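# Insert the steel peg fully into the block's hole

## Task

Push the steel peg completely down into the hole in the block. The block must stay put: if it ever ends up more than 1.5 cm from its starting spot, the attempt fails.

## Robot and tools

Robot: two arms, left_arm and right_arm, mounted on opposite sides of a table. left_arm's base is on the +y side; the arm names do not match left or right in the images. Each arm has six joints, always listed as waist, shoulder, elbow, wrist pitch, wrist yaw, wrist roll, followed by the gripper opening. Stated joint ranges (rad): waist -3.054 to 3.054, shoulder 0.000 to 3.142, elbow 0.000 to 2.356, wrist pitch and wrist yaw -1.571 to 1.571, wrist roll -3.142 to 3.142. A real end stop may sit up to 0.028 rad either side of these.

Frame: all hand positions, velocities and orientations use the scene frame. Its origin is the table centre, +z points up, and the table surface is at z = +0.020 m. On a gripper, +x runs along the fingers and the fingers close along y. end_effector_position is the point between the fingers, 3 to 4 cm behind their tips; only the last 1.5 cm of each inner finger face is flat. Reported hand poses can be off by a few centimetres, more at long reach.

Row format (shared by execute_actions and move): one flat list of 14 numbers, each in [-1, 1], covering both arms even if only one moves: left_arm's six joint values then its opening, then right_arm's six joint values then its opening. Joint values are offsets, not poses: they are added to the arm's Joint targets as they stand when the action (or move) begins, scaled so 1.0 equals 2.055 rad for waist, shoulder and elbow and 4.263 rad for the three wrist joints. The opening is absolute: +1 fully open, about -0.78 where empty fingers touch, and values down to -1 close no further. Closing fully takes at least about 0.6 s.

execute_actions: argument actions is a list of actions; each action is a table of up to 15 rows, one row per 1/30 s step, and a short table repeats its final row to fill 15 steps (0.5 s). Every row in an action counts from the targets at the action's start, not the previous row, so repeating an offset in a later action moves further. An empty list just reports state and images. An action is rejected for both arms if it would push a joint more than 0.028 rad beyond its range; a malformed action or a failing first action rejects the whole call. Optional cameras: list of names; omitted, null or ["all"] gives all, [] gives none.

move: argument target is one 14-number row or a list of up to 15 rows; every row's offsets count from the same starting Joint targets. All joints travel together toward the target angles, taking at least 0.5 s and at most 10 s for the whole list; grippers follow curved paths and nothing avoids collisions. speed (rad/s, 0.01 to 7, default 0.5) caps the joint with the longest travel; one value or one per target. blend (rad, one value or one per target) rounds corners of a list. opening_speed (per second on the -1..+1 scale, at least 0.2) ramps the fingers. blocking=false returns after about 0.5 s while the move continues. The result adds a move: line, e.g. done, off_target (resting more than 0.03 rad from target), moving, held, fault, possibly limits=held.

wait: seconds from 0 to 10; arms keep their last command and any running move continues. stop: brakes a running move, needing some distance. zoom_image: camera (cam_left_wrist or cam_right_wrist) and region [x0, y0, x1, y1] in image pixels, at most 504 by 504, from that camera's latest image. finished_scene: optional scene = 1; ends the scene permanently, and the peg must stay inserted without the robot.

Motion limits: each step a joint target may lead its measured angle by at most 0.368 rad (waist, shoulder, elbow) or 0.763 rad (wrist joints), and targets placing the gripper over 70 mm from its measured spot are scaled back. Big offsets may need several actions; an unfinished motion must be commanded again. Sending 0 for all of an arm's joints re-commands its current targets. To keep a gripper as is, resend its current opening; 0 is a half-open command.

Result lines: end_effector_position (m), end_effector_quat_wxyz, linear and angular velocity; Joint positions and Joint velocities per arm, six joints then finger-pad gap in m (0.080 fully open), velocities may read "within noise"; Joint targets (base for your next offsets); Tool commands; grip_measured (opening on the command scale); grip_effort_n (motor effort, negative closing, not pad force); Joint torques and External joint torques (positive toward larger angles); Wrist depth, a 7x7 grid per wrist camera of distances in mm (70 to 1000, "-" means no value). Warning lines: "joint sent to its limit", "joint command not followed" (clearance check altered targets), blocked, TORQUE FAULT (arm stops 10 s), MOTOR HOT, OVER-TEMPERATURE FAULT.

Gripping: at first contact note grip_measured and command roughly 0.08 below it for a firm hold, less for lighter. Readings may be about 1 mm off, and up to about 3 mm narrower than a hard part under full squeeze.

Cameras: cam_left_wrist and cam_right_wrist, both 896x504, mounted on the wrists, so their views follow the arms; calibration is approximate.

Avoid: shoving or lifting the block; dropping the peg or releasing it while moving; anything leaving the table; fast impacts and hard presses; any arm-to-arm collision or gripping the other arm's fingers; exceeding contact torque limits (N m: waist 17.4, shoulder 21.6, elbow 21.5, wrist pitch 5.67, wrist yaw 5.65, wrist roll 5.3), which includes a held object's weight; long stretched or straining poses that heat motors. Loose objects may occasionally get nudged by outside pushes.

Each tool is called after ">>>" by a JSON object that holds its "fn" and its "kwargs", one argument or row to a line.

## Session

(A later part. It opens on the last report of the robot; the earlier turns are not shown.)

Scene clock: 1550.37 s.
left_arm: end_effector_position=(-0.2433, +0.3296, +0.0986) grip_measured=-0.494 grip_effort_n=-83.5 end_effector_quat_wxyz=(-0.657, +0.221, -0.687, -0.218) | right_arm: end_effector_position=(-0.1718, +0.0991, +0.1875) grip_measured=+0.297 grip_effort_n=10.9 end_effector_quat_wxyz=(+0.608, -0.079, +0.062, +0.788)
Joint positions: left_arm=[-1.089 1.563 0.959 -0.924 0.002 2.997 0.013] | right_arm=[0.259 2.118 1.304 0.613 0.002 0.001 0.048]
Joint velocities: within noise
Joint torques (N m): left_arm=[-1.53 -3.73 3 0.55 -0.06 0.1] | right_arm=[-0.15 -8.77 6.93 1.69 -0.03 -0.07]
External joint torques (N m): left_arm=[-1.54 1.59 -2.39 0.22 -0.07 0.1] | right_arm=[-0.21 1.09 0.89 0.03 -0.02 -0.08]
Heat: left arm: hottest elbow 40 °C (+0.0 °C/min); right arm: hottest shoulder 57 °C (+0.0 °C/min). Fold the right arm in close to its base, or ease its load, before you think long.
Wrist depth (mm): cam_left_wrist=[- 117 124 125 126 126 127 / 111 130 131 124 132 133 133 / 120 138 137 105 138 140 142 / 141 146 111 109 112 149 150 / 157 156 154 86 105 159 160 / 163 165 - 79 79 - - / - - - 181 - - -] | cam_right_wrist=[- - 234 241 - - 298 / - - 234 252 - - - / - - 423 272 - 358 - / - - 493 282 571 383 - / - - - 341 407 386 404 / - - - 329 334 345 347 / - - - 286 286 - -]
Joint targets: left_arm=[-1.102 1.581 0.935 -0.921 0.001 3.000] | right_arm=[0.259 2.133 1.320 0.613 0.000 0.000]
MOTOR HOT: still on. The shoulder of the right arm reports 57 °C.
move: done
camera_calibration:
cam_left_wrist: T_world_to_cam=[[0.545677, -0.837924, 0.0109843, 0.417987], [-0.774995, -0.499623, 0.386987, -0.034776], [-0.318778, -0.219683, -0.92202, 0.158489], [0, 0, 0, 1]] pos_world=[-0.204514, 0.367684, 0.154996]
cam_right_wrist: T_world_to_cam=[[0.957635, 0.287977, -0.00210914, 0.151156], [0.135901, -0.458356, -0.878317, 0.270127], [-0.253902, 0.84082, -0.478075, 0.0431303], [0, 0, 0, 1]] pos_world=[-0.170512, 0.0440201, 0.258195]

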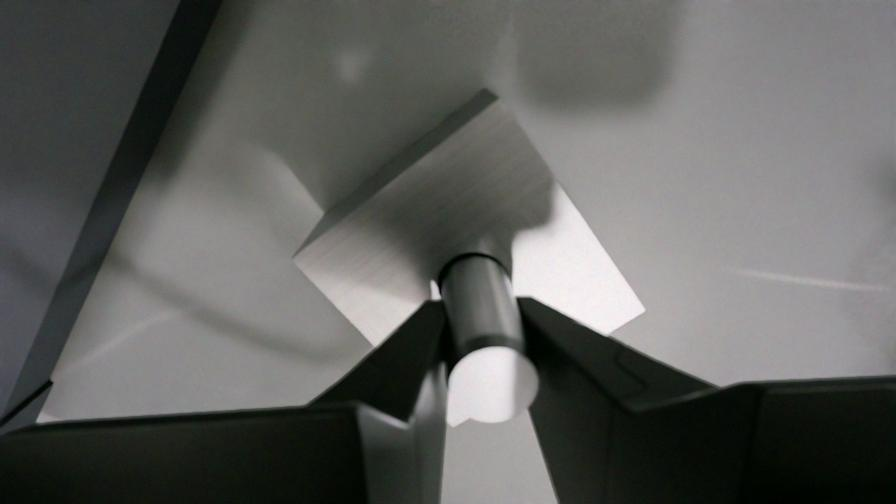

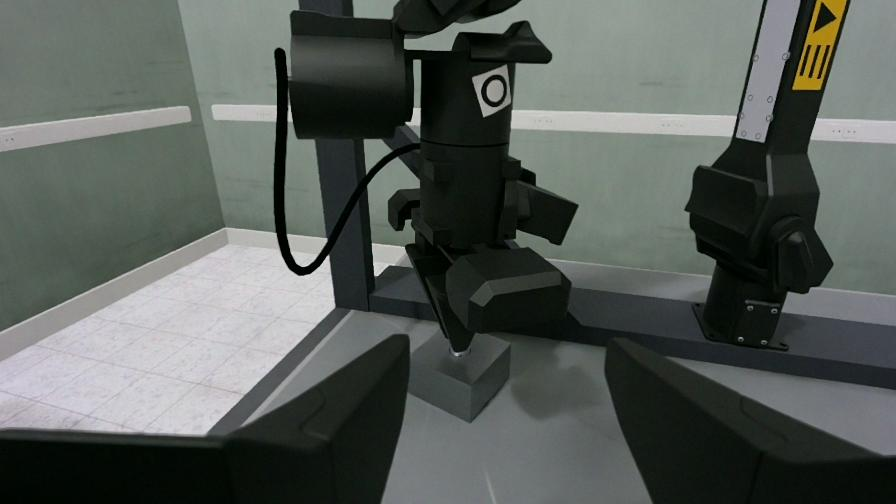

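>>> {"fn": "zoom_image", "kwargs": {
  "camera": "cam_right_wrist",
  "region": [400, 320, 520, 430]
}}

>>> {"fn": "move", "kwargs": {
  "target": [0, 0.0012, -0.00276, 0.0016, 0, 0, -0.6, 0, 0, 0, 0, 0, 0, 0.3],
  "speed": 0.04,
  "cameras": ["cam_left_wrist", "cam_right_wrist"]
}}

>>> {"fn": "zoom_image", "kwargs": {
  "camera": "cam_left_wrist",
  "region": [420, 220, 540, 340]
}}

Scaled by 4.200 from the camera's 896x504 image, which has a finer 1280x720 frame.

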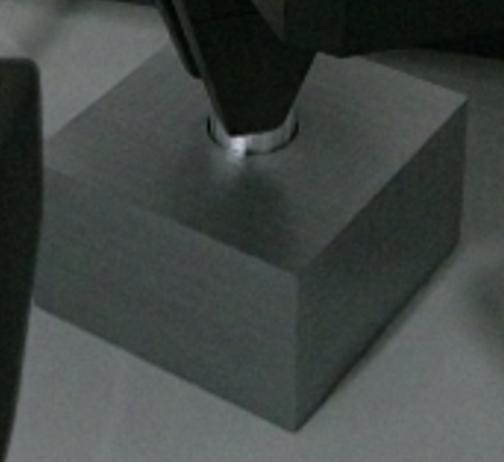

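Scene clock: 1557.73 s.
left_arm: end_effector_position=(-0.2432, +0.3296, +0.0981) grip_measured=-0.494 grip_effort_n=-83.5 end_effector_quat_wxyz=(-0.657, +0.221, -0.687, -0.217) | right_arm: end_effector_position=(-0.1718, +0.0991, +0.1875) grip_measured=+0.297 grip_effort_n=10.9 end_effector_quat_wxyz=(+0.608, -0.079, +0.062, +0.788)
Joint positions: left_arm=[-1.089 1.563 0.956 -0.921 0.002 2.997 0.013] | right_arm=[0.259 2.118 1.304 0.613 0.002 0.001 0.048]
Joint velocities: within noise
Joint torques (N m): left_arm=[-1.04 -3.24 2.7 0.78 -0.05 0.13] | right_arm=[-0.12 -8.67 6.75 1.68 -0.04 -0.11]
External joint torques (N m): left_arm=[-1.02 2.07 -2.61 0.49 -0.07 0.14] | right_arm=[-0.05 1.31 0.62 -0.01 -0.05 -0.11]
Heat: left arm: hottest elbow 40 °C (+0.0 °C/min); right arm: hottest shoulder 57 °C (+0.0 °C/min). Fold the right arm in close to its base, or ease its load, before you think long.
Wrist depth (mm): cam_left_wrist=[- 117 124 125 125 126 126 / 111 130 131 121 132 133 133 / 120 138 137 104 138 140 141 / 141 146 111 109 112 149 150 / 157 156 154 86 105 159 160 / 163 164 - 79 79 - - / - - - 181 - - -] | cam_right_wrist=[- - 234 241 - - 298 / - - 234 252 - - - / - - 423 272 - 359 - / - - 492 282 569 381 - / - - - 341 407 382 405 / - - - 329 337 347 346 / - - - 288 286 - -]
Joint targets: left_arm=[-1.102 1.584 0.929 -0.914 0.001 3.000] | right_arm=[0.259 2.133 1.320 0.613 0.000 0.000]
MOTOR HOT: still on. The shoulder of the right arm reports 57 °C.
move: done
camera_calibration:
cam_left_wrist: T_world_to_cam=[[0.545748, -0.837877, 0.0109611, 0.417995], [-0.774698, -0.499524, 0.38771, -0.0346337], [-0.319378, -0.220084, -0.921716, 0.157912], [0, 0, 0, 1]] pos_world=[-0.204517, 0.367682, 0.154396]
cam_right_wrist: T_world_to_cam=[[0.957635, 0.287977, -0.00210914, 0.151156], [0.135901, -0.458356, -0.878317, 0.270127], [-0.253902, 0.84082, -0.478075, 0.0431303], [0, 0, 0, 1]] pos_world=[-0.170512, 0.0440201, 0.258195]

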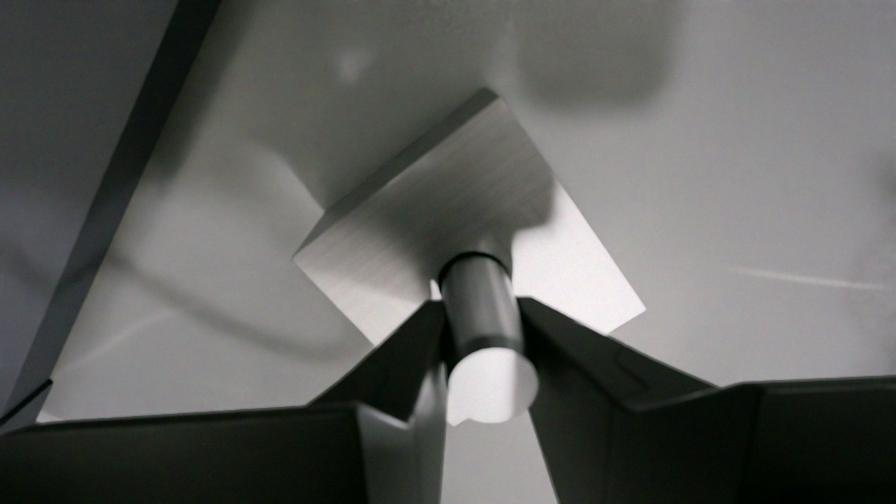

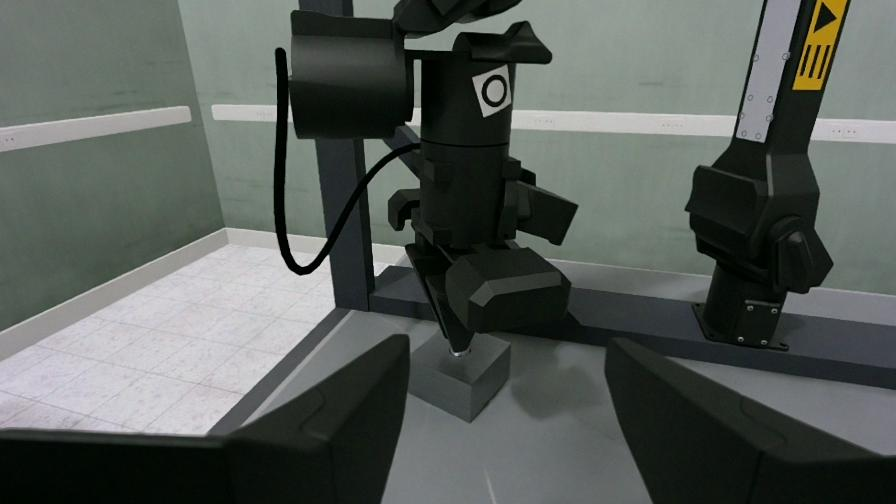

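Scaled by 4.200 from the camera's 896x504 image, which has a finer 1280x720 frame.

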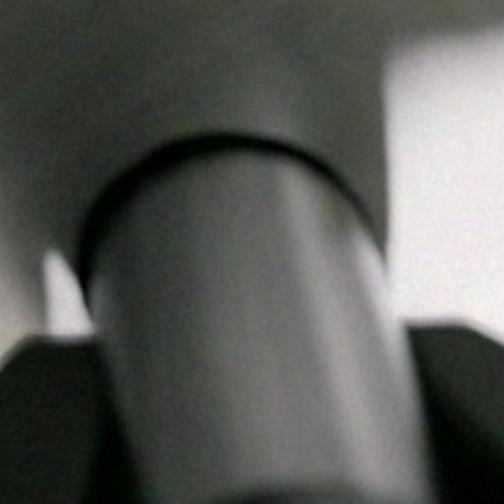

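>>> {"fn": "move", "kwargs": {
  "target": [0.0053, -0.0085, 0.0107, -0.0012, 0, 0, -0.6, 0, 0, 0, 0, 0, 0, 0.3],
  "speed": 0.05,
  "cameras": ["cam_left_wrist", "cam_right_wrist"]
}}

>>> {"fn": "zoom_image", "kwargs": {
  "camera": "cam_left_wrist",
  "region": [420, 320, 560, 440]
}}

>>> {"fn": "zoom_image", "kwargs": {
  "camera": "cam_right_wrist",
  "region": [434, 328, 484, 378]
}}

Scene clock: 1583.33 s.
left_arm: end_effector_position=(-0.2430, +0.3286, +0.0987) grip_measured=-0.494 grip_effort_n=-83.5 end_effector_quat_wxyz=(-0.656, +0.223, -0.688, -0.219) | right_arm: end_effector_position=(-0.1718, +0.0991, +0.1875) grip_measured=+0.297 grip_effort_n=11.4 end_effector_quat_wxyz=(+0.608, -0.079, +0.062, +0.788)
Joint positions: left_arm=[-1.085 1.561 0.957 -0.921 0.002 2.997 0.013] | right_arm=[0.259 2.118 1.304 0.613 0.002 0.001 0.048]
Joint velocities: within noise
Joint torques (N m): left_arm=[-0.39 -5.11 5.34 0.44 -0.13 0.13] | right_arm=[-0.15 -8.8 6.75 1.7 -0.02 -0.07]
External joint torques (N m): left_arm=[-0.36 0.22 -0.03 0.13 -0.14 0.13] | right_arm=[-0.14 1.2 0.64 0.02 -0.01 -0.07]
Heat: left arm: hottest shoulder 39 °C (-1.0 °C/min); right arm: hottest shoulder 57 °C (+0.0 °C/min). Fold the right arm in close to its base, or ease its load, before you think long.
Wrist depth (mm): cam_left_wrist=[- 117 124 125 125 126 126 / 111 130 131 121 132 132 133 / 120 138 137 104 138 141 141 / 141 146 111 109 112 149 150 / 157 156 154 87 105 159 160 / 163 164 - 79 79 - - / - - - 181 - - -] | cam_right_wrist=[- - 233 242 - - 297 / - - 233 252 - - - / - - 421 272 - 357 - / - - 488 283 570 379 - / - - - 340 407 385 404 / - - - 329 336 347 346 / - - - 288 286 - -]
Joint targets: left_arm=[-1.091 1.566 0.951 -0.919 0.001 3.000] | right_arm=[0.259 2.133 1.320 0.613 0.000 0.000]
MOTOR HOT: still on. The shoulder of the right arm reports 57 °C.
move: done
camera_calibration:
cam_left_wrist: T_world_to_cam=[[0.548899, -0.83582, 0.0107239, 0.417135], [-0.771913, -0.501925, 0.390155, -0.0340128], [-0.320717, -0.222434, -0.920687, 0.158686], [0, 0, 0, 1]] pos_world=[-0.204327, 0.366875, 0.154897]
cam_right_wrist: T_world_to_cam=[[0.957635, 0.287977, -0.00210914, 0.151156], [0.135901, -0.458356, -0.878317, 0.270127], [-0.253902, 0.84082, -0.478075, 0.0431303], [0, 0, 0, 1]] pos_world=[-0.170512, 0.0440201, 0.258195]

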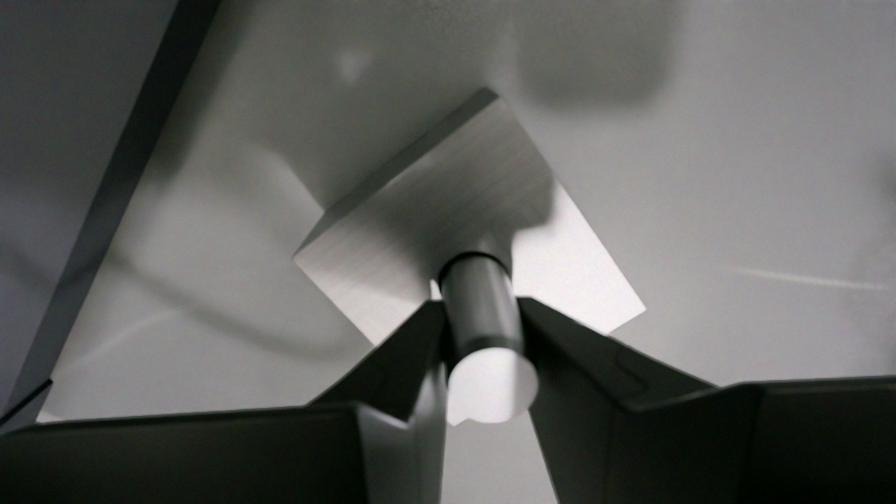

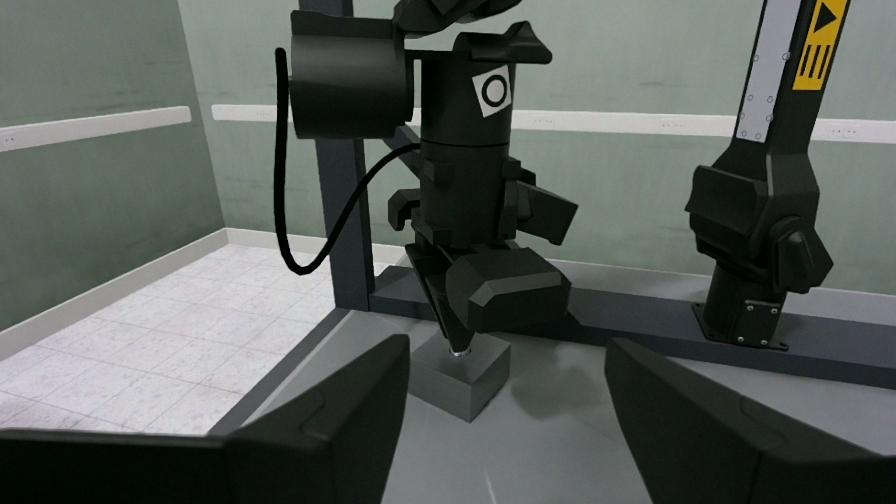

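Scaled by 3.600 from the camera's 896x504 image, which has a finer 1280x720 frame.

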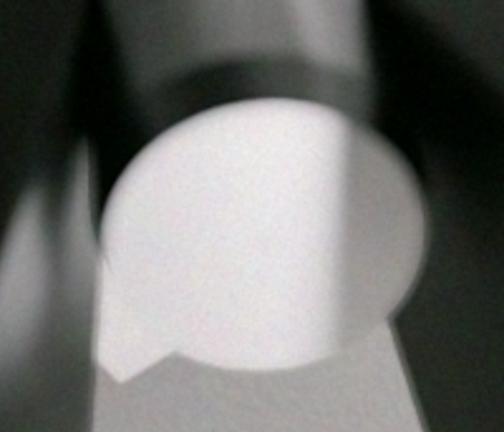

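Scaled by 10.080 from the camera's 896x504 image, which has a finer 1280x720 frame.

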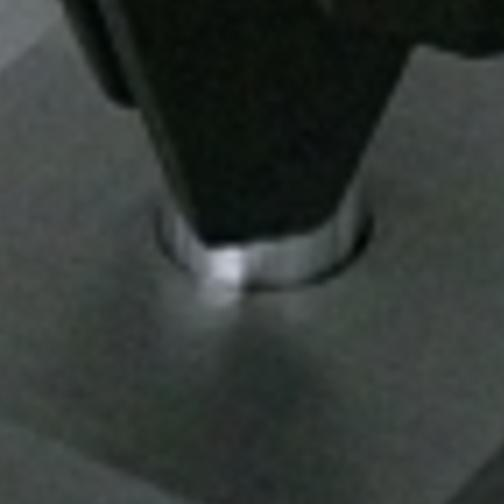

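>>> {"fn": "move", "kwargs": {
  "target": [0, 0, 0, 0, 0, 0, 0.0, 0, 0, 0, 0, 0, 0, 0.3],
  "opening_speed": 0.4,
  "cameras": ["cam_left_wrist", "cam_right_wrist"]
}}

>>> {"fn": "zoom_image", "kwargs": {
  "camera": "cam_left_wrist",
  "region": [400, 220, 600, 460]
}}

>>> {"fn": "zoom_image", "kwargs": {
  "camera": "cam_right_wrist",
  "region": [424, 298, 504, 378]
}}

Scene clock: 1589.43 s.
left_arm: end_effector_position=(-0.2437, +0.3281, +0.0989) grip_measured=-0.003 grip_effort_n=14.7 end_effector_quat_wxyz=(-0.654, +0.223, -0.689, -0.218) | right_arm: end_effector_position=(-0.1718, +0.0991, +0.1875) grip_measured=+0.297 grip_effort_n=11.4 end_effector_quat_wxyz=(+0.608, -0.079, +0.062, +0.788)
Joint positions: left_arm=[-1.085 1.561 0.957 -0.918 0.001 2.997 0.035] | right_arm=[0.259 2.118 1.304 0.613 0.002 0.001 0.048]
Joint velocities: within noise
Joint torques (N m): left_arm=[-0.61 -5.23 5.52 0.16 -0.03 0.11] | right_arm=[0.05 -8.8 6.65 1.72 -0.04 -0.08]
External joint torques (N m): left_arm=[-0.61 0.11 0.15 -0.16 -0.04 0.12] | right_arm=[0.17 1.18 0.54 0.03 -0.05 -0.08]
Heat: left arm: hottest shoulder 40 °C (+1.0 °C/min); right arm: hottest shoulder 57 °C (+0.0 °C/min). Fold the right arm in close to its base, or ease its load, before you think long.
Wrist depth (mm): cam_left_wrist=[- 118 123 123 125 125 126 / 110 129 130 127 131 132 133 / 122 137 136 103 136 140 141 / 141 145 110 108 111 149 150 / 155 154 151 92 114 156 159 / 162 162 - 78 - - - / - - - 180 180 - -] | cam_right_wrist=[- - 235 242 - - 297 / - - 235 252 - - - / - - 424 273 - 359 - / - - 491 278 573 381 - / - - - 319 409 382 403 / - - - 327 335 347 347 / - - - 288 288 - -]
Joint targets: left_arm=[-1.092 1.566 0.951 -0.919 0.001 3.000] | right_arm=[0.259 2.133 1.320 0.613 0.000 0.000]
MOTOR HOT: still on. The shoulder of the right arm reports 57 °C.
move: done
camera_calibration:
cam_left_wrist: T_world_to_cam=[[0.549012, -0.835736, 0.0114885, 0.417031], [-0.770873, -0.500994, 0.393395, -0.0351522], [-0.323019, -0.224835, -0.919298, 0.158556], [0, 0, 0, 1]] pos_world=[-0.204836, 0.366566, 0.154798]
cam_right_wrist: T_world_to_cam=[[0.957635, 0.287977, -0.00210914, 0.151156], [0.135901, -0.458356, -0.878317, 0.270127], [-0.253902, 0.84082, -0.478075, 0.0431303], [0, 0, 0, 1]] pos_world=[-0.170512, 0.0440201, 0.258195]

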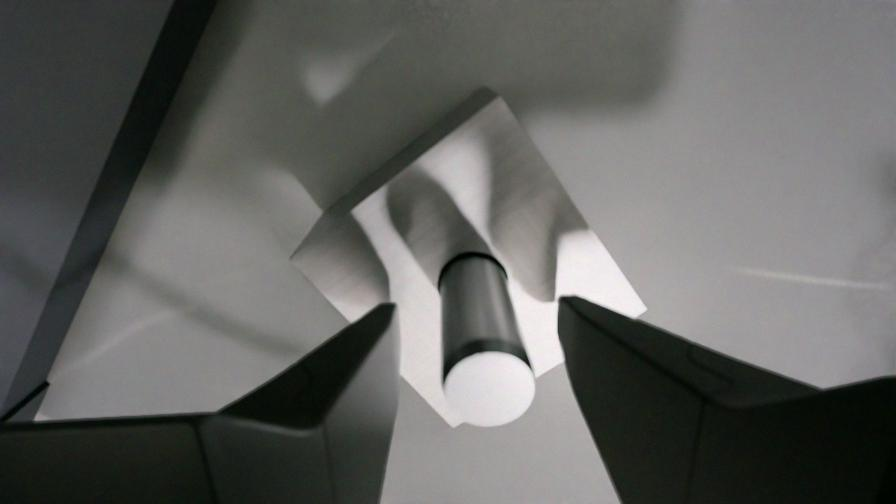

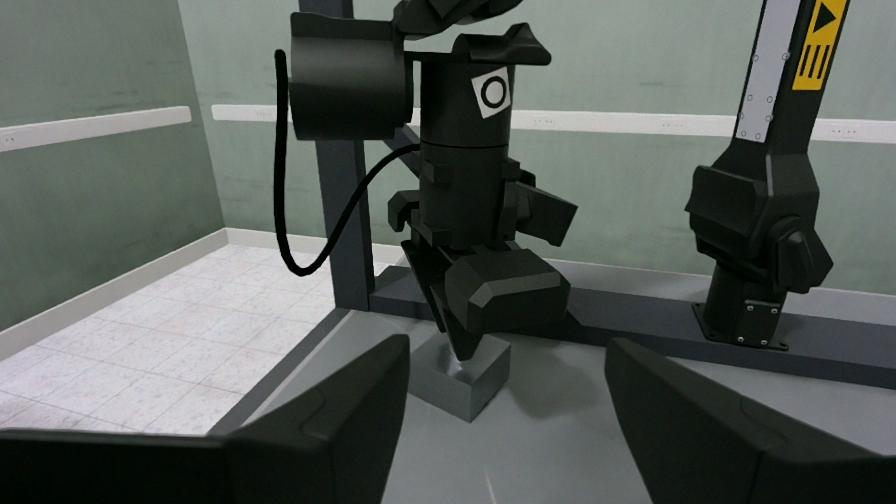

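Scaled by 2.100 from the camera's 896x504 image, which has a finer 1280x720 frame.

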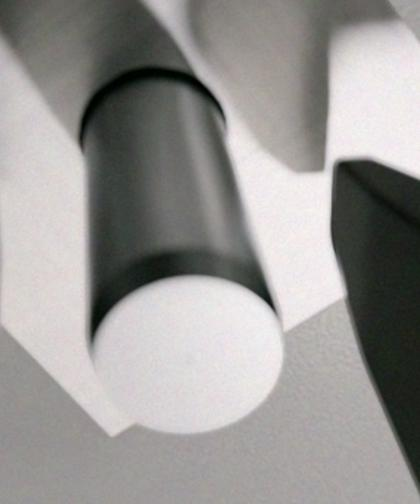

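Scaled by 6.300 from the camera's 896x504 image, which has a finer 1280x720 frame.

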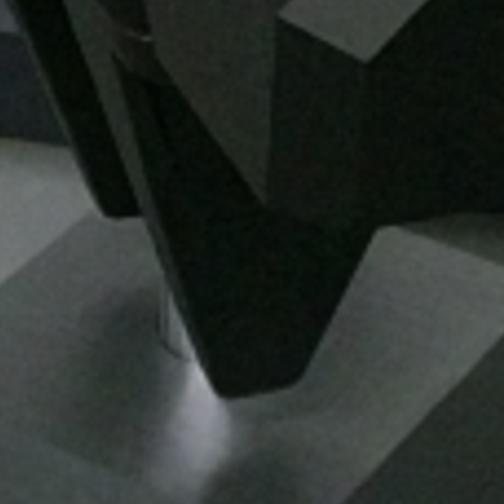

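>>> {"fn": "move", "kwargs": {
  "target": [0, -0.01265, 0.0243, -0.0106, 0, 0, 0.0, 0, 0, 0, 0, 0, 0, 0.3],
  "speed": 0.1,
  "cameras": ["cam_left_wrist", "cam_right_wrist"]
}}

>>> {"fn": "zoom_image", "kwargs": {
  "camera": "cam_left_wrist",
  "region": [400, 220, 600, 460]
}}

>>> {"fn": "zoom_image", "kwargs": {
  "camera": "cam_right_wrist",
  "region": [424, 298, 504, 378]
}}

Scene clock: 1606.23 s.
left_arm: end_effector_position=(-0.2445, +0.3273, +0.1094) grip_measured=-0.002 grip_effort_n=14.7 end_effector_quat_wxyz=(-0.655, +0.224, -0.689, -0.217) | right_arm: end_effector_position=(-0.1718, +0.0991, +0.1875) grip_measured=+0.297 grip_effort_n=11.4 end_effector_quat_wxyz=(+0.608, -0.079, +0.062, +0.788)
Joint positions: left_arm=[-1.085 1.551 0.991 -0.962 -0.002 2.997 0.035] | right_arm=[0.259 2.118 1.304 0.613 0.002 0.001 0.048]
Joint velocities: within noise
Joint torques (N m): left_arm=[-0.66 -7.09 7.3 0.11 0.13 0.11] | right_arm=[-0.2 -8.77 6.69 1.69 -0.03 -0.05]
External joint torques (N m): left_arm=[-0.64 -1.77 1.88 -0.2 0.12 0.11] | right_arm=[-0.17 1.17 0.6 0.01 -0.03 -0.05]
Heat: left arm: hottest shoulder 41 °C (+1.0 °C/min); right arm: hottest shoulder 57 °C (+0.0 °C/min). Fold the right arm in close to its base, or ease its load, before you think long.
Wrist depth (mm): cam_left_wrist=[113 123 132 133 134 135 136 / 120 138 140 136 141 142 143 / 126 147 146 115 147 151 152 / 143 156 153 118 123 160 161 / 162 166 162 88 107 168 173 / 174 - - 182 - - - / - - - 194 194 - -] | cam_right_wrist=[- - 228 240 - - 296 / - - 241 252 - - - / - - 432 273 - 358 - / - - - 275 567 381 - / - - - 345 410 385 404 / - - - 328 333 348 346 / - - - 288 286 - -]
Joint targets: left_arm=[-1.092 1.540 1.001 -0.964 0.001 3.000] | right_arm=[0.259 2.133 1.320 0.613 0.000 0.000]
MOTOR HOT: still on. The shoulder of the right arm reports 57 °C.
move: done
camera_calibration:
cam_left_wrist: T_world_to_cam=[[0.548781, -0.835846, 0.0141618, 0.416306], [-0.771376, -0.499777, 0.393956, -0.040893], [-0.322209, -0.22712, -0.91902, 0.168747], [0, 0, 0, 1]] pos_world=[-0.205633, 0.365856, 0.165296]
cam_right_wrist: T_world_to_cam=[[0.957635, 0.287977, -0.00210914, 0.151156], [0.135901, -0.458356, -0.878317, 0.270127], [-0.253902, 0.84082, -0.478075, 0.0431303], [0, 0, 0, 1]] pos_world=[-0.170512, 0.0440201, 0.258195]

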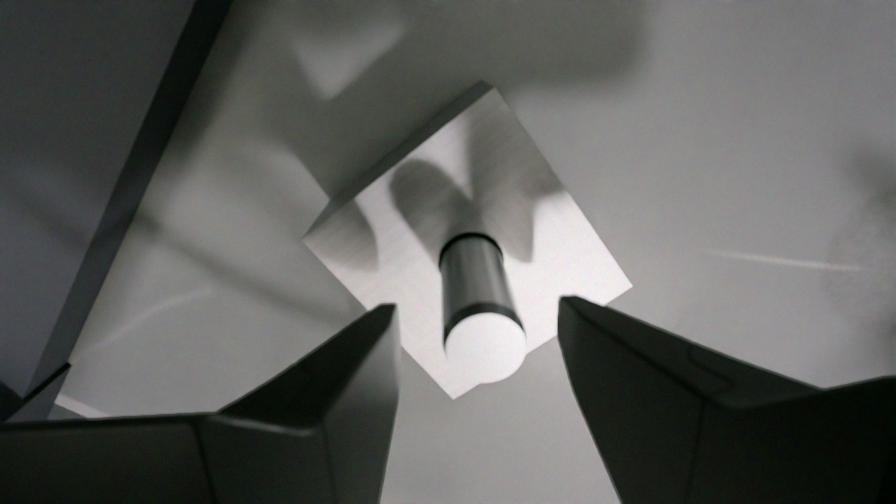

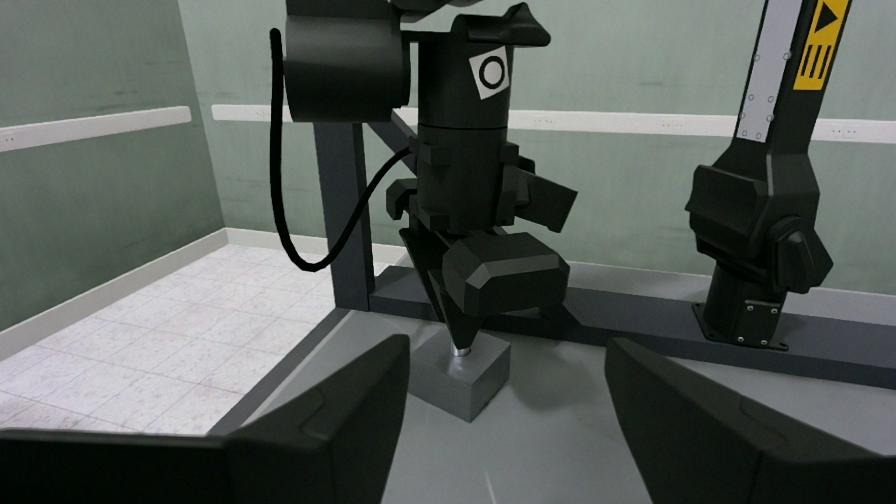

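Scaled by 2.100 from the camera's 896x504 image, which has a finer 1280x720 frame.

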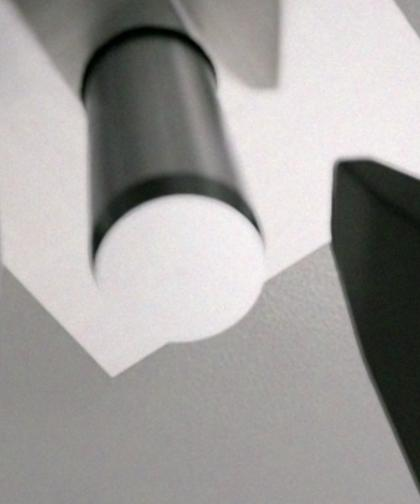

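Scaled by 6.300 from the camera's 896x504 image, which has a finer 1280x720 frame.

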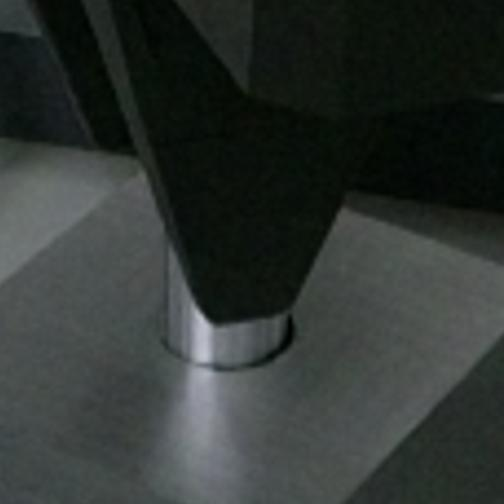

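>>> {"fn": "move", "kwargs": {
  "target": [0, 0, 0.00195, -0.00364, 0, 0, 0.0, 0, 0, 0, 0, 0, 0, 0.3],
  "speed": 0.1,
  "cameras": ["cam_left_wrist", "cam_right_wrist"]
}}

>>> {"fn": "zoom_image", "kwargs": {
  "camera": "cam_left_wrist",
  "region": [360, 200, 600, 420]
}}

Scene clock: 1616.60 s.
left_arm: end_effector_position=(-0.2430, +0.3281, +0.1104) grip_measured=-0.002 grip_effort_n=14.7 end_effector_quat_wxyz=(-0.658, +0.223, -0.685, -0.217) | right_arm: end_effector_position=(-0.1718, +0.0991, +0.1875) grip_measured=+0.297 grip_effort_n=11.4 end_effector_quat_wxyz=(+0.608, -0.079, +0.062, +0.788)
Joint positions: left_arm=[-1.085 1.551 0.996 -0.976 -0.002 2.997 0.035] | right_arm=[0.259 2.118 1.304 0.613 0.002 0.001 0.048]
Joint velocities: within noise
Joint torques (N m): left_arm=[-0.63 -6.95 7.16 -0.05 0.11 0.13] | right_arm=[-0.17 -8.82 6.87 1.69 -0.02 -0.11]
External joint torques (N m): left_arm=[-0.63 -1.65 1.75 -0.35 0.1 0.13] | right_arm=[-0.05 1.23 0.71 -0.02 -0.03 -0.11]
Heat: left arm: hottest shoulder 42 °C (+3.0 °C/min); right arm: hottest shoulder 57 °C (+0.0 °C/min). Fold the right arm in close to its base, or ease its load, before you think long.
Wrist depth (mm): cam_left_wrist=[115 126 134 134 135 136 137 / 121 138 141 139 143 143 145 / 127 148 148 116 149 152 152 / 141 157 154 120 124 161 163 / 161 167 163 88 127 169 173 / 174 - - 181 - - - / - - - 194 194 - -] | cam_right_wrist=[- - 227 240 - - 298 / - - 239 252 - - - / - - 432 274 - 356 - / - - - 274 571 380 - / - - - 345 412 382 404 / - - - 328 336 345 345 / - - - 288 286 - -]
Joint targets: left_arm=[-1.092 1.540 1.005 -0.980 0.001 3.000] | right_arm=[0.259 2.133 1.320 0.613 0.000 0.000]
MOTOR HOT: still on. The shoulder of the right arm reports 57 °C.
move: done
camera_calibration:
cam_left_wrist: T_world_to_cam=[[0.548632, -0.835931, 0.0149501, 0.416104], [-0.774645, -0.50152, 0.385231, -0.0389542], [-0.314528, -0.222931, -0.922699, 0.171245], [0, 0, 0, 1]] pos_world=[-0.204602, 0.366473, 0.166793]
cam_right_wrist: T_world_to_cam=[[0.957635, 0.287977, -0.00210914, 0.151156], [0.135901, -0.458356, -0.878317, 0.270127], [-0.253902, 0.84082, -0.478075, 0.0431303], [0, 0, 0, 1]] pos_world=[-0.170512, 0.0440201, 0.258195]

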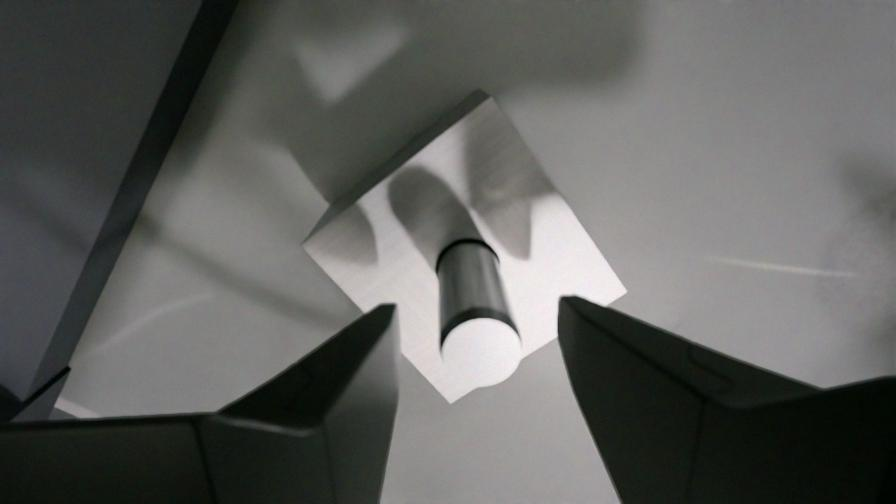

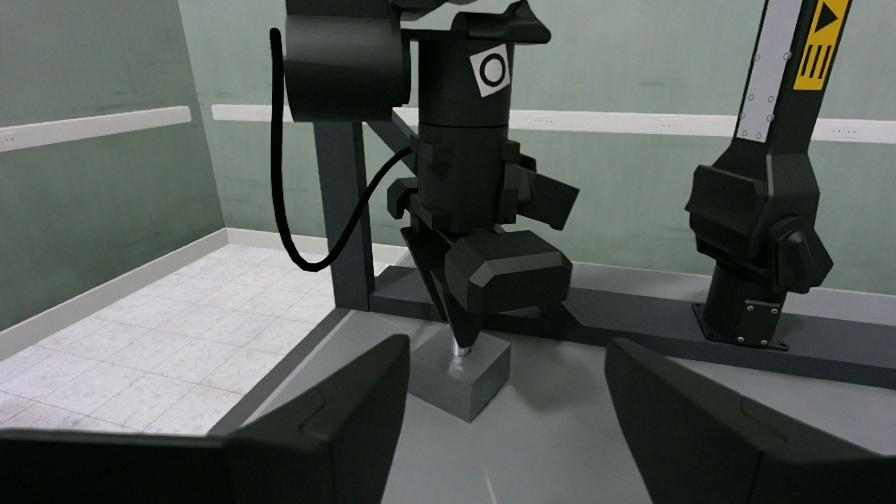

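Scaled by 2.100 from the camera's 896x504 image, which has a finer 1280x720 frame.

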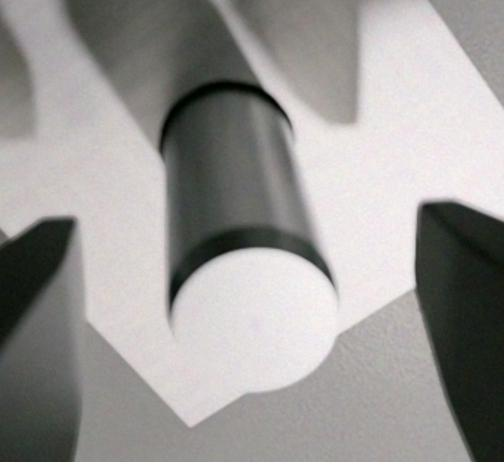

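>>> {"fn": "move", "kwargs": {
  "target": [-0.0021, 0, 0, 0, 0, 0, -0.3, 0, 0, 0, 0, 0, 0, 0.3],
  "speed": 0.1,
  "opening_speed": 0.4,
  "cameras": ["cam_left_wrist"]
}}

>>> {"fn": "zoom_image", "kwargs": {
  "camera": "cam_left_wrist",
  "region": [360, 200, 600, 420]
}}

Scene clock: 1623.60 s.
left_arm: end_effector_position=(-0.2430, +0.3282, +0.1104) grip_measured=-0.297 grip_effort_n=-11.4 end_effector_quat_wxyz=(-0.658, +0.223, -0.685, -0.217) | right_arm: end_effector_position=(-0.1718, +0.0991, +0.1875) grip_measured=+0.297 grip_effort_n=10.9 end_effector_quat_wxyz=(+0.608, -0.079, +0.062, +0.788)
Joint positions: left_arm=[-1.086 1.551 0.996 -0.977 -0.002 2.997 0.022] | right_arm=[0.259 2.118 1.304 0.613 0.002 0.001 0.048]
Joint velocities: within noise
Joint torques (N m): left_arm=[-1.09 -7 7.5 0.01 0.08 0.1] | right_arm=[-0.04 -8.94 6.95 1.7 -0.04 0.01]
External joint torques (N m): left_arm=[-1.09 -1.75 2.13 -0.28 0.07 0.1] | right_arm=[0.01 1 0.85 0.02 -0.05 0.01]
Heat: left arm: hottest shoulder 43 °C (+4.0 °C/min); right arm: hottest shoulder 57 °C (+0.0 °C/min). Fold the right arm in close to its base, or ease its load, before you think long.
Wrist depth (mm): cam_left_wrist=[115 126 134 135 136 136 137 / 121 138 142 139 143 144 144 / 128 148 149 116 149 152 152 / 141 157 154 120 124 161 162 / 161 166 165 88 96 172 174 / 172 175 - 95 - - - / - - - 193 - - -] | cam_right_wrist=[- - 227 239 - - 298 / - - 241 252 - - - / - - 431 274 - 358 - / - - - 275 569 381 - / - - - 343 413 383 405 / - - - 328 336 345 345 / - - - 288 286 - -]
Joint targets: left_arm=[-1.096 1.540 1.005 -0.980 0.001 3.000] | right_arm=[0.259 2.133 1.320 0.613 0.000 0.000]
MOTOR HOT: still on. The shoulder of the right arm reports 57 °C.
move: done
camera_calibration:
cam_left_wrist: T_world_to_cam=[[0.548367, -0.836102, 0.0150722, 0.41609], [-0.774961, -0.50133, 0.384842, -0.0390603], [-0.314211, -0.222715, -0.922859, 0.171351], [0, 0, 0, 1]] pos_world=[-0.2046, 0.366474, 0.166893]
Images, in order (width x height): cam_left_wrist 896x504.

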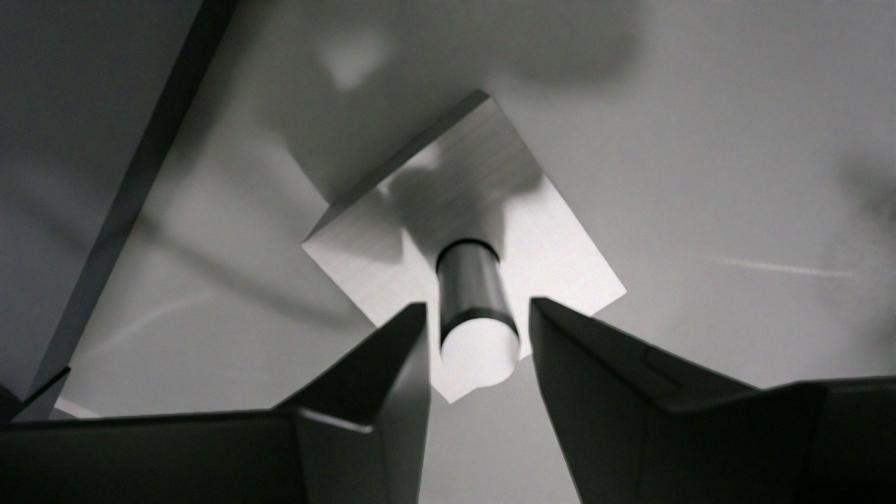

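Scaled by 2.100 from the camera's 896x504 image, which has a finer 1280x720 frame.

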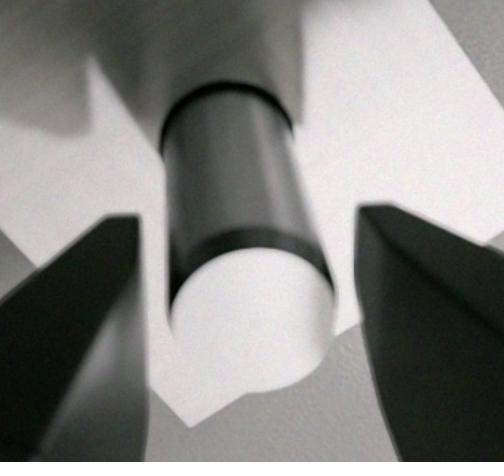

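>>> {"fn": "zoom_image", "kwargs": {
  "camera": "cam_right_wrist",
  "region": [445, 375, 495, 425]
}}

>>> {"fn": "zoom_image", "kwargs": {
  "camera": "cam_right_wrist",
  "region": [485, 335, 535, 385]
}}

This scene's latest camera images include none from cam_right_wrist. They are from: cam_left_wrist. cam_right_wrist's image comes with the result of a call that names it in "cameras".

This scene's latest camera images include none from cam_right_wrist. They are from: cam_left_wrist. cam_right_wrist's image comes with the result of a call that names it in "cameras".

>>> {"fn": "move", "kwargs": {
  "target": [-0.0017, 0, 0, 0, 0, 0, -0.3, 0, 0, 0, 0, 0, 0, 0.3],
  "speed": 0.1,
  "cameras": ["cam_left_wrist", "cam_right_wrist"]
}}

>>> {"fn": "zoom_image", "kwargs": {
  "camera": "cam_left_wrist",
  "region": [360, 200, 600, 420]
}}

>>> {"fn": "zoom_image", "kwargs": {
  "camera": "cam_right_wrist",
  "region": [445, 375, 495, 425]
}}

>>> {"fn": "zoom_image", "kwargs": {
  "camera": "cam_right_wrist",
  "region": [485, 335, 535, 385]
}}

Scene clock: 1633.33 s.
left_arm: end_effector_position=(-0.2432, +0.3285, +0.1104) grip_measured=-0.298 grip_effort_n=-11.4 end_effector_quat_wxyz=(-0.658, +0.223, -0.686, -0.216) | right_arm: end_effector_position=(-0.1718, +0.0991, +0.1875) grip_measured=+0.297 grip_effort_n=11.4 end_effector_quat_wxyz=(+0.608, -0.079, +0.062, +0.788)
Joint positions: left_arm=[-1.088 1.551 0.996 -0.977 -0.002 2.997 0.022] | right_arm=[0.259 2.118 1.304 0.613 0.002 0.001 0.048]
Joint velocities: within noise
Joint torques (N m): left_arm=[-1.18 -7.07 7.37 0.01 0.11 0.11] | right_arm=[-0.05 -8.42 6.75 1.66 -0.02 -0.07]
External joint torques (N m): left_arm=[-1.22 -1.79 1.96 -0.3 0.11 0.11] | right_arm=[-0.04 1.36 0.77 0.02 -0.01 -0.07]
Heat: left arm: hottest shoulder 43 °C (+4.0 °C/min); right arm: hottest shoulder 57 °C (+0.0 °C/min). Fold the right arm in close to its base, or ease its load, before you think long.
Wrist depth (mm): cam_left_wrist=[115 126 134 135 136 137 137 / 121 137 142 139 143 144 145 / 127 148 149 117 149 152 153 / 142 157 154 120 124 161 162 / 164 167 165 88 96 172 173 / 173 175 - 95 - - - / - - - 194 - - -] | cam_right_wrist=[- - 227 239 - - 296 / - - 240 252 - - - / - - 433 272 - 355 - / - - - 274 567 381 - / - - - 347 414 383 402 / - - - 329 335 347 346 / - - - 288 287 - -]
Joint targets: left_arm=[-1.100 1.540 1.005 -0.980 0.000 3.000] | right_arm=[0.259 2.133 1.320 0.613 0.000 0.000]
MOTOR HOT: still on. The shoulder of the right arm reports 57 °C.
move: done
camera_calibration:
cam_left_wrist: T_world_to_cam=[[0.546761, -0.837141, 0.0157407, 0.416473], [-0.77602, -0.499603, 0.384954, -0.0398834], [-0.314397, -0.222693, -0.922801, 0.171321], [0, 0, 0, 1]] pos_world=[-0.204799, 0.366872, 0.166893]
cam_right_wrist: T_world_to_cam=[[0.957635, 0.287977, -0.00210914, 0.151156], [0.135901, -0.458356, -0.878317, 0.270127], [-0.253902, 0.84082, -0.478075, 0.0431303], [0, 0, 0, 1]] pos_world=[-0.170512, 0.0440201, 0.258195]

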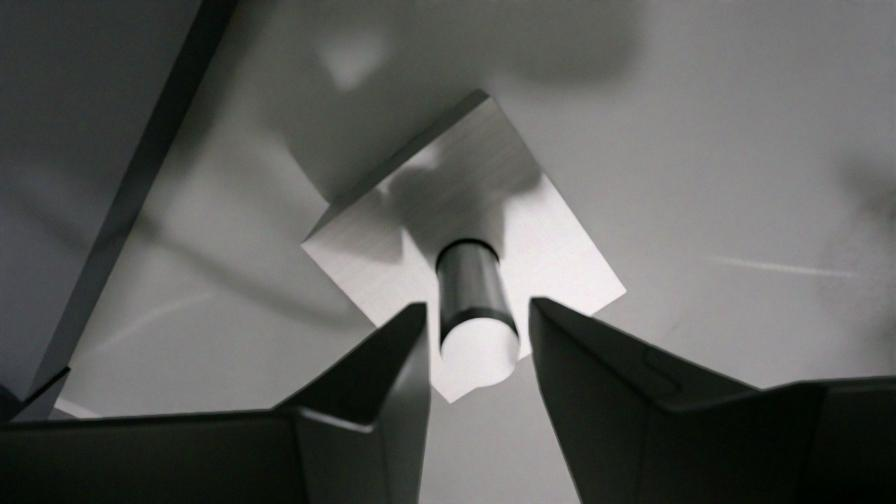

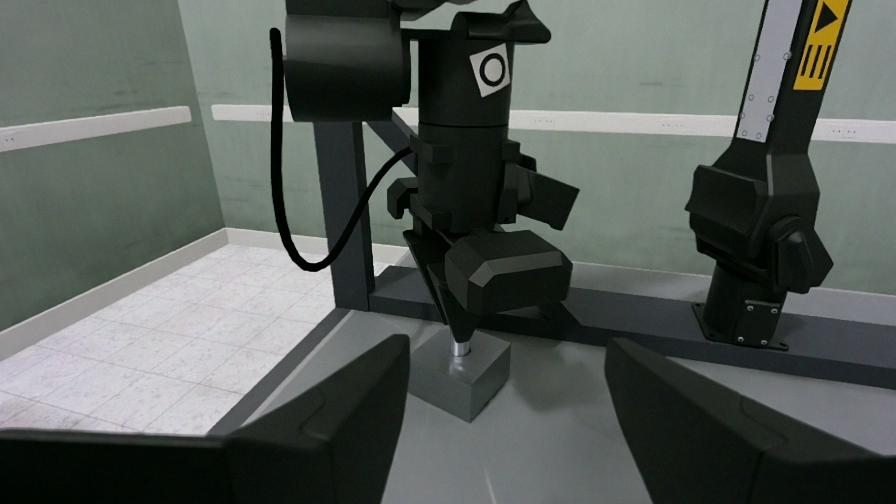

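Scaled by 2.100 from the camera's 896x504 image, which has a finer 1280x720 frame.

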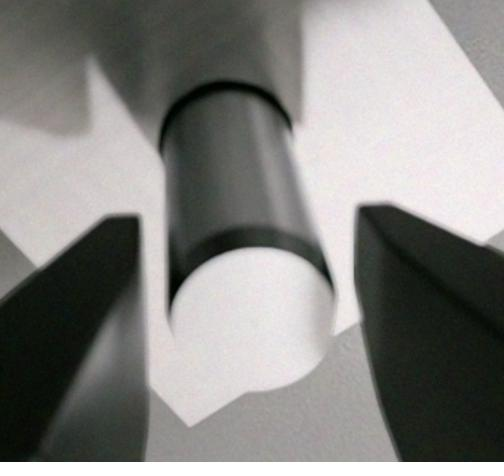

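Scaled by 10.080 from the camera's 896x504 image, which has a finer 1280x720 frame.

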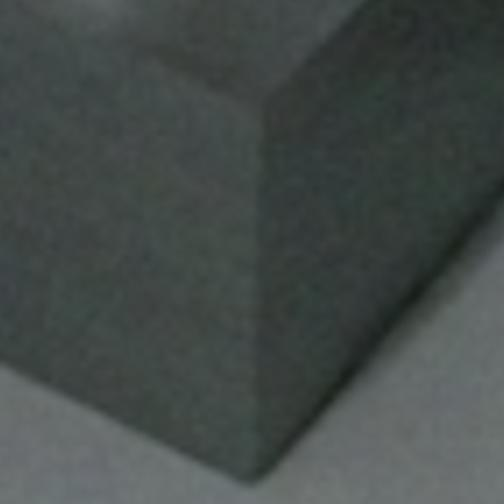

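Scaled by 10.080 from the camera's 896x504 image, which has a finer 1280x720 frame.

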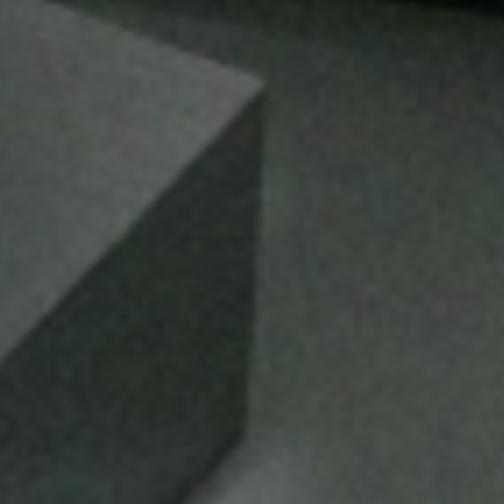

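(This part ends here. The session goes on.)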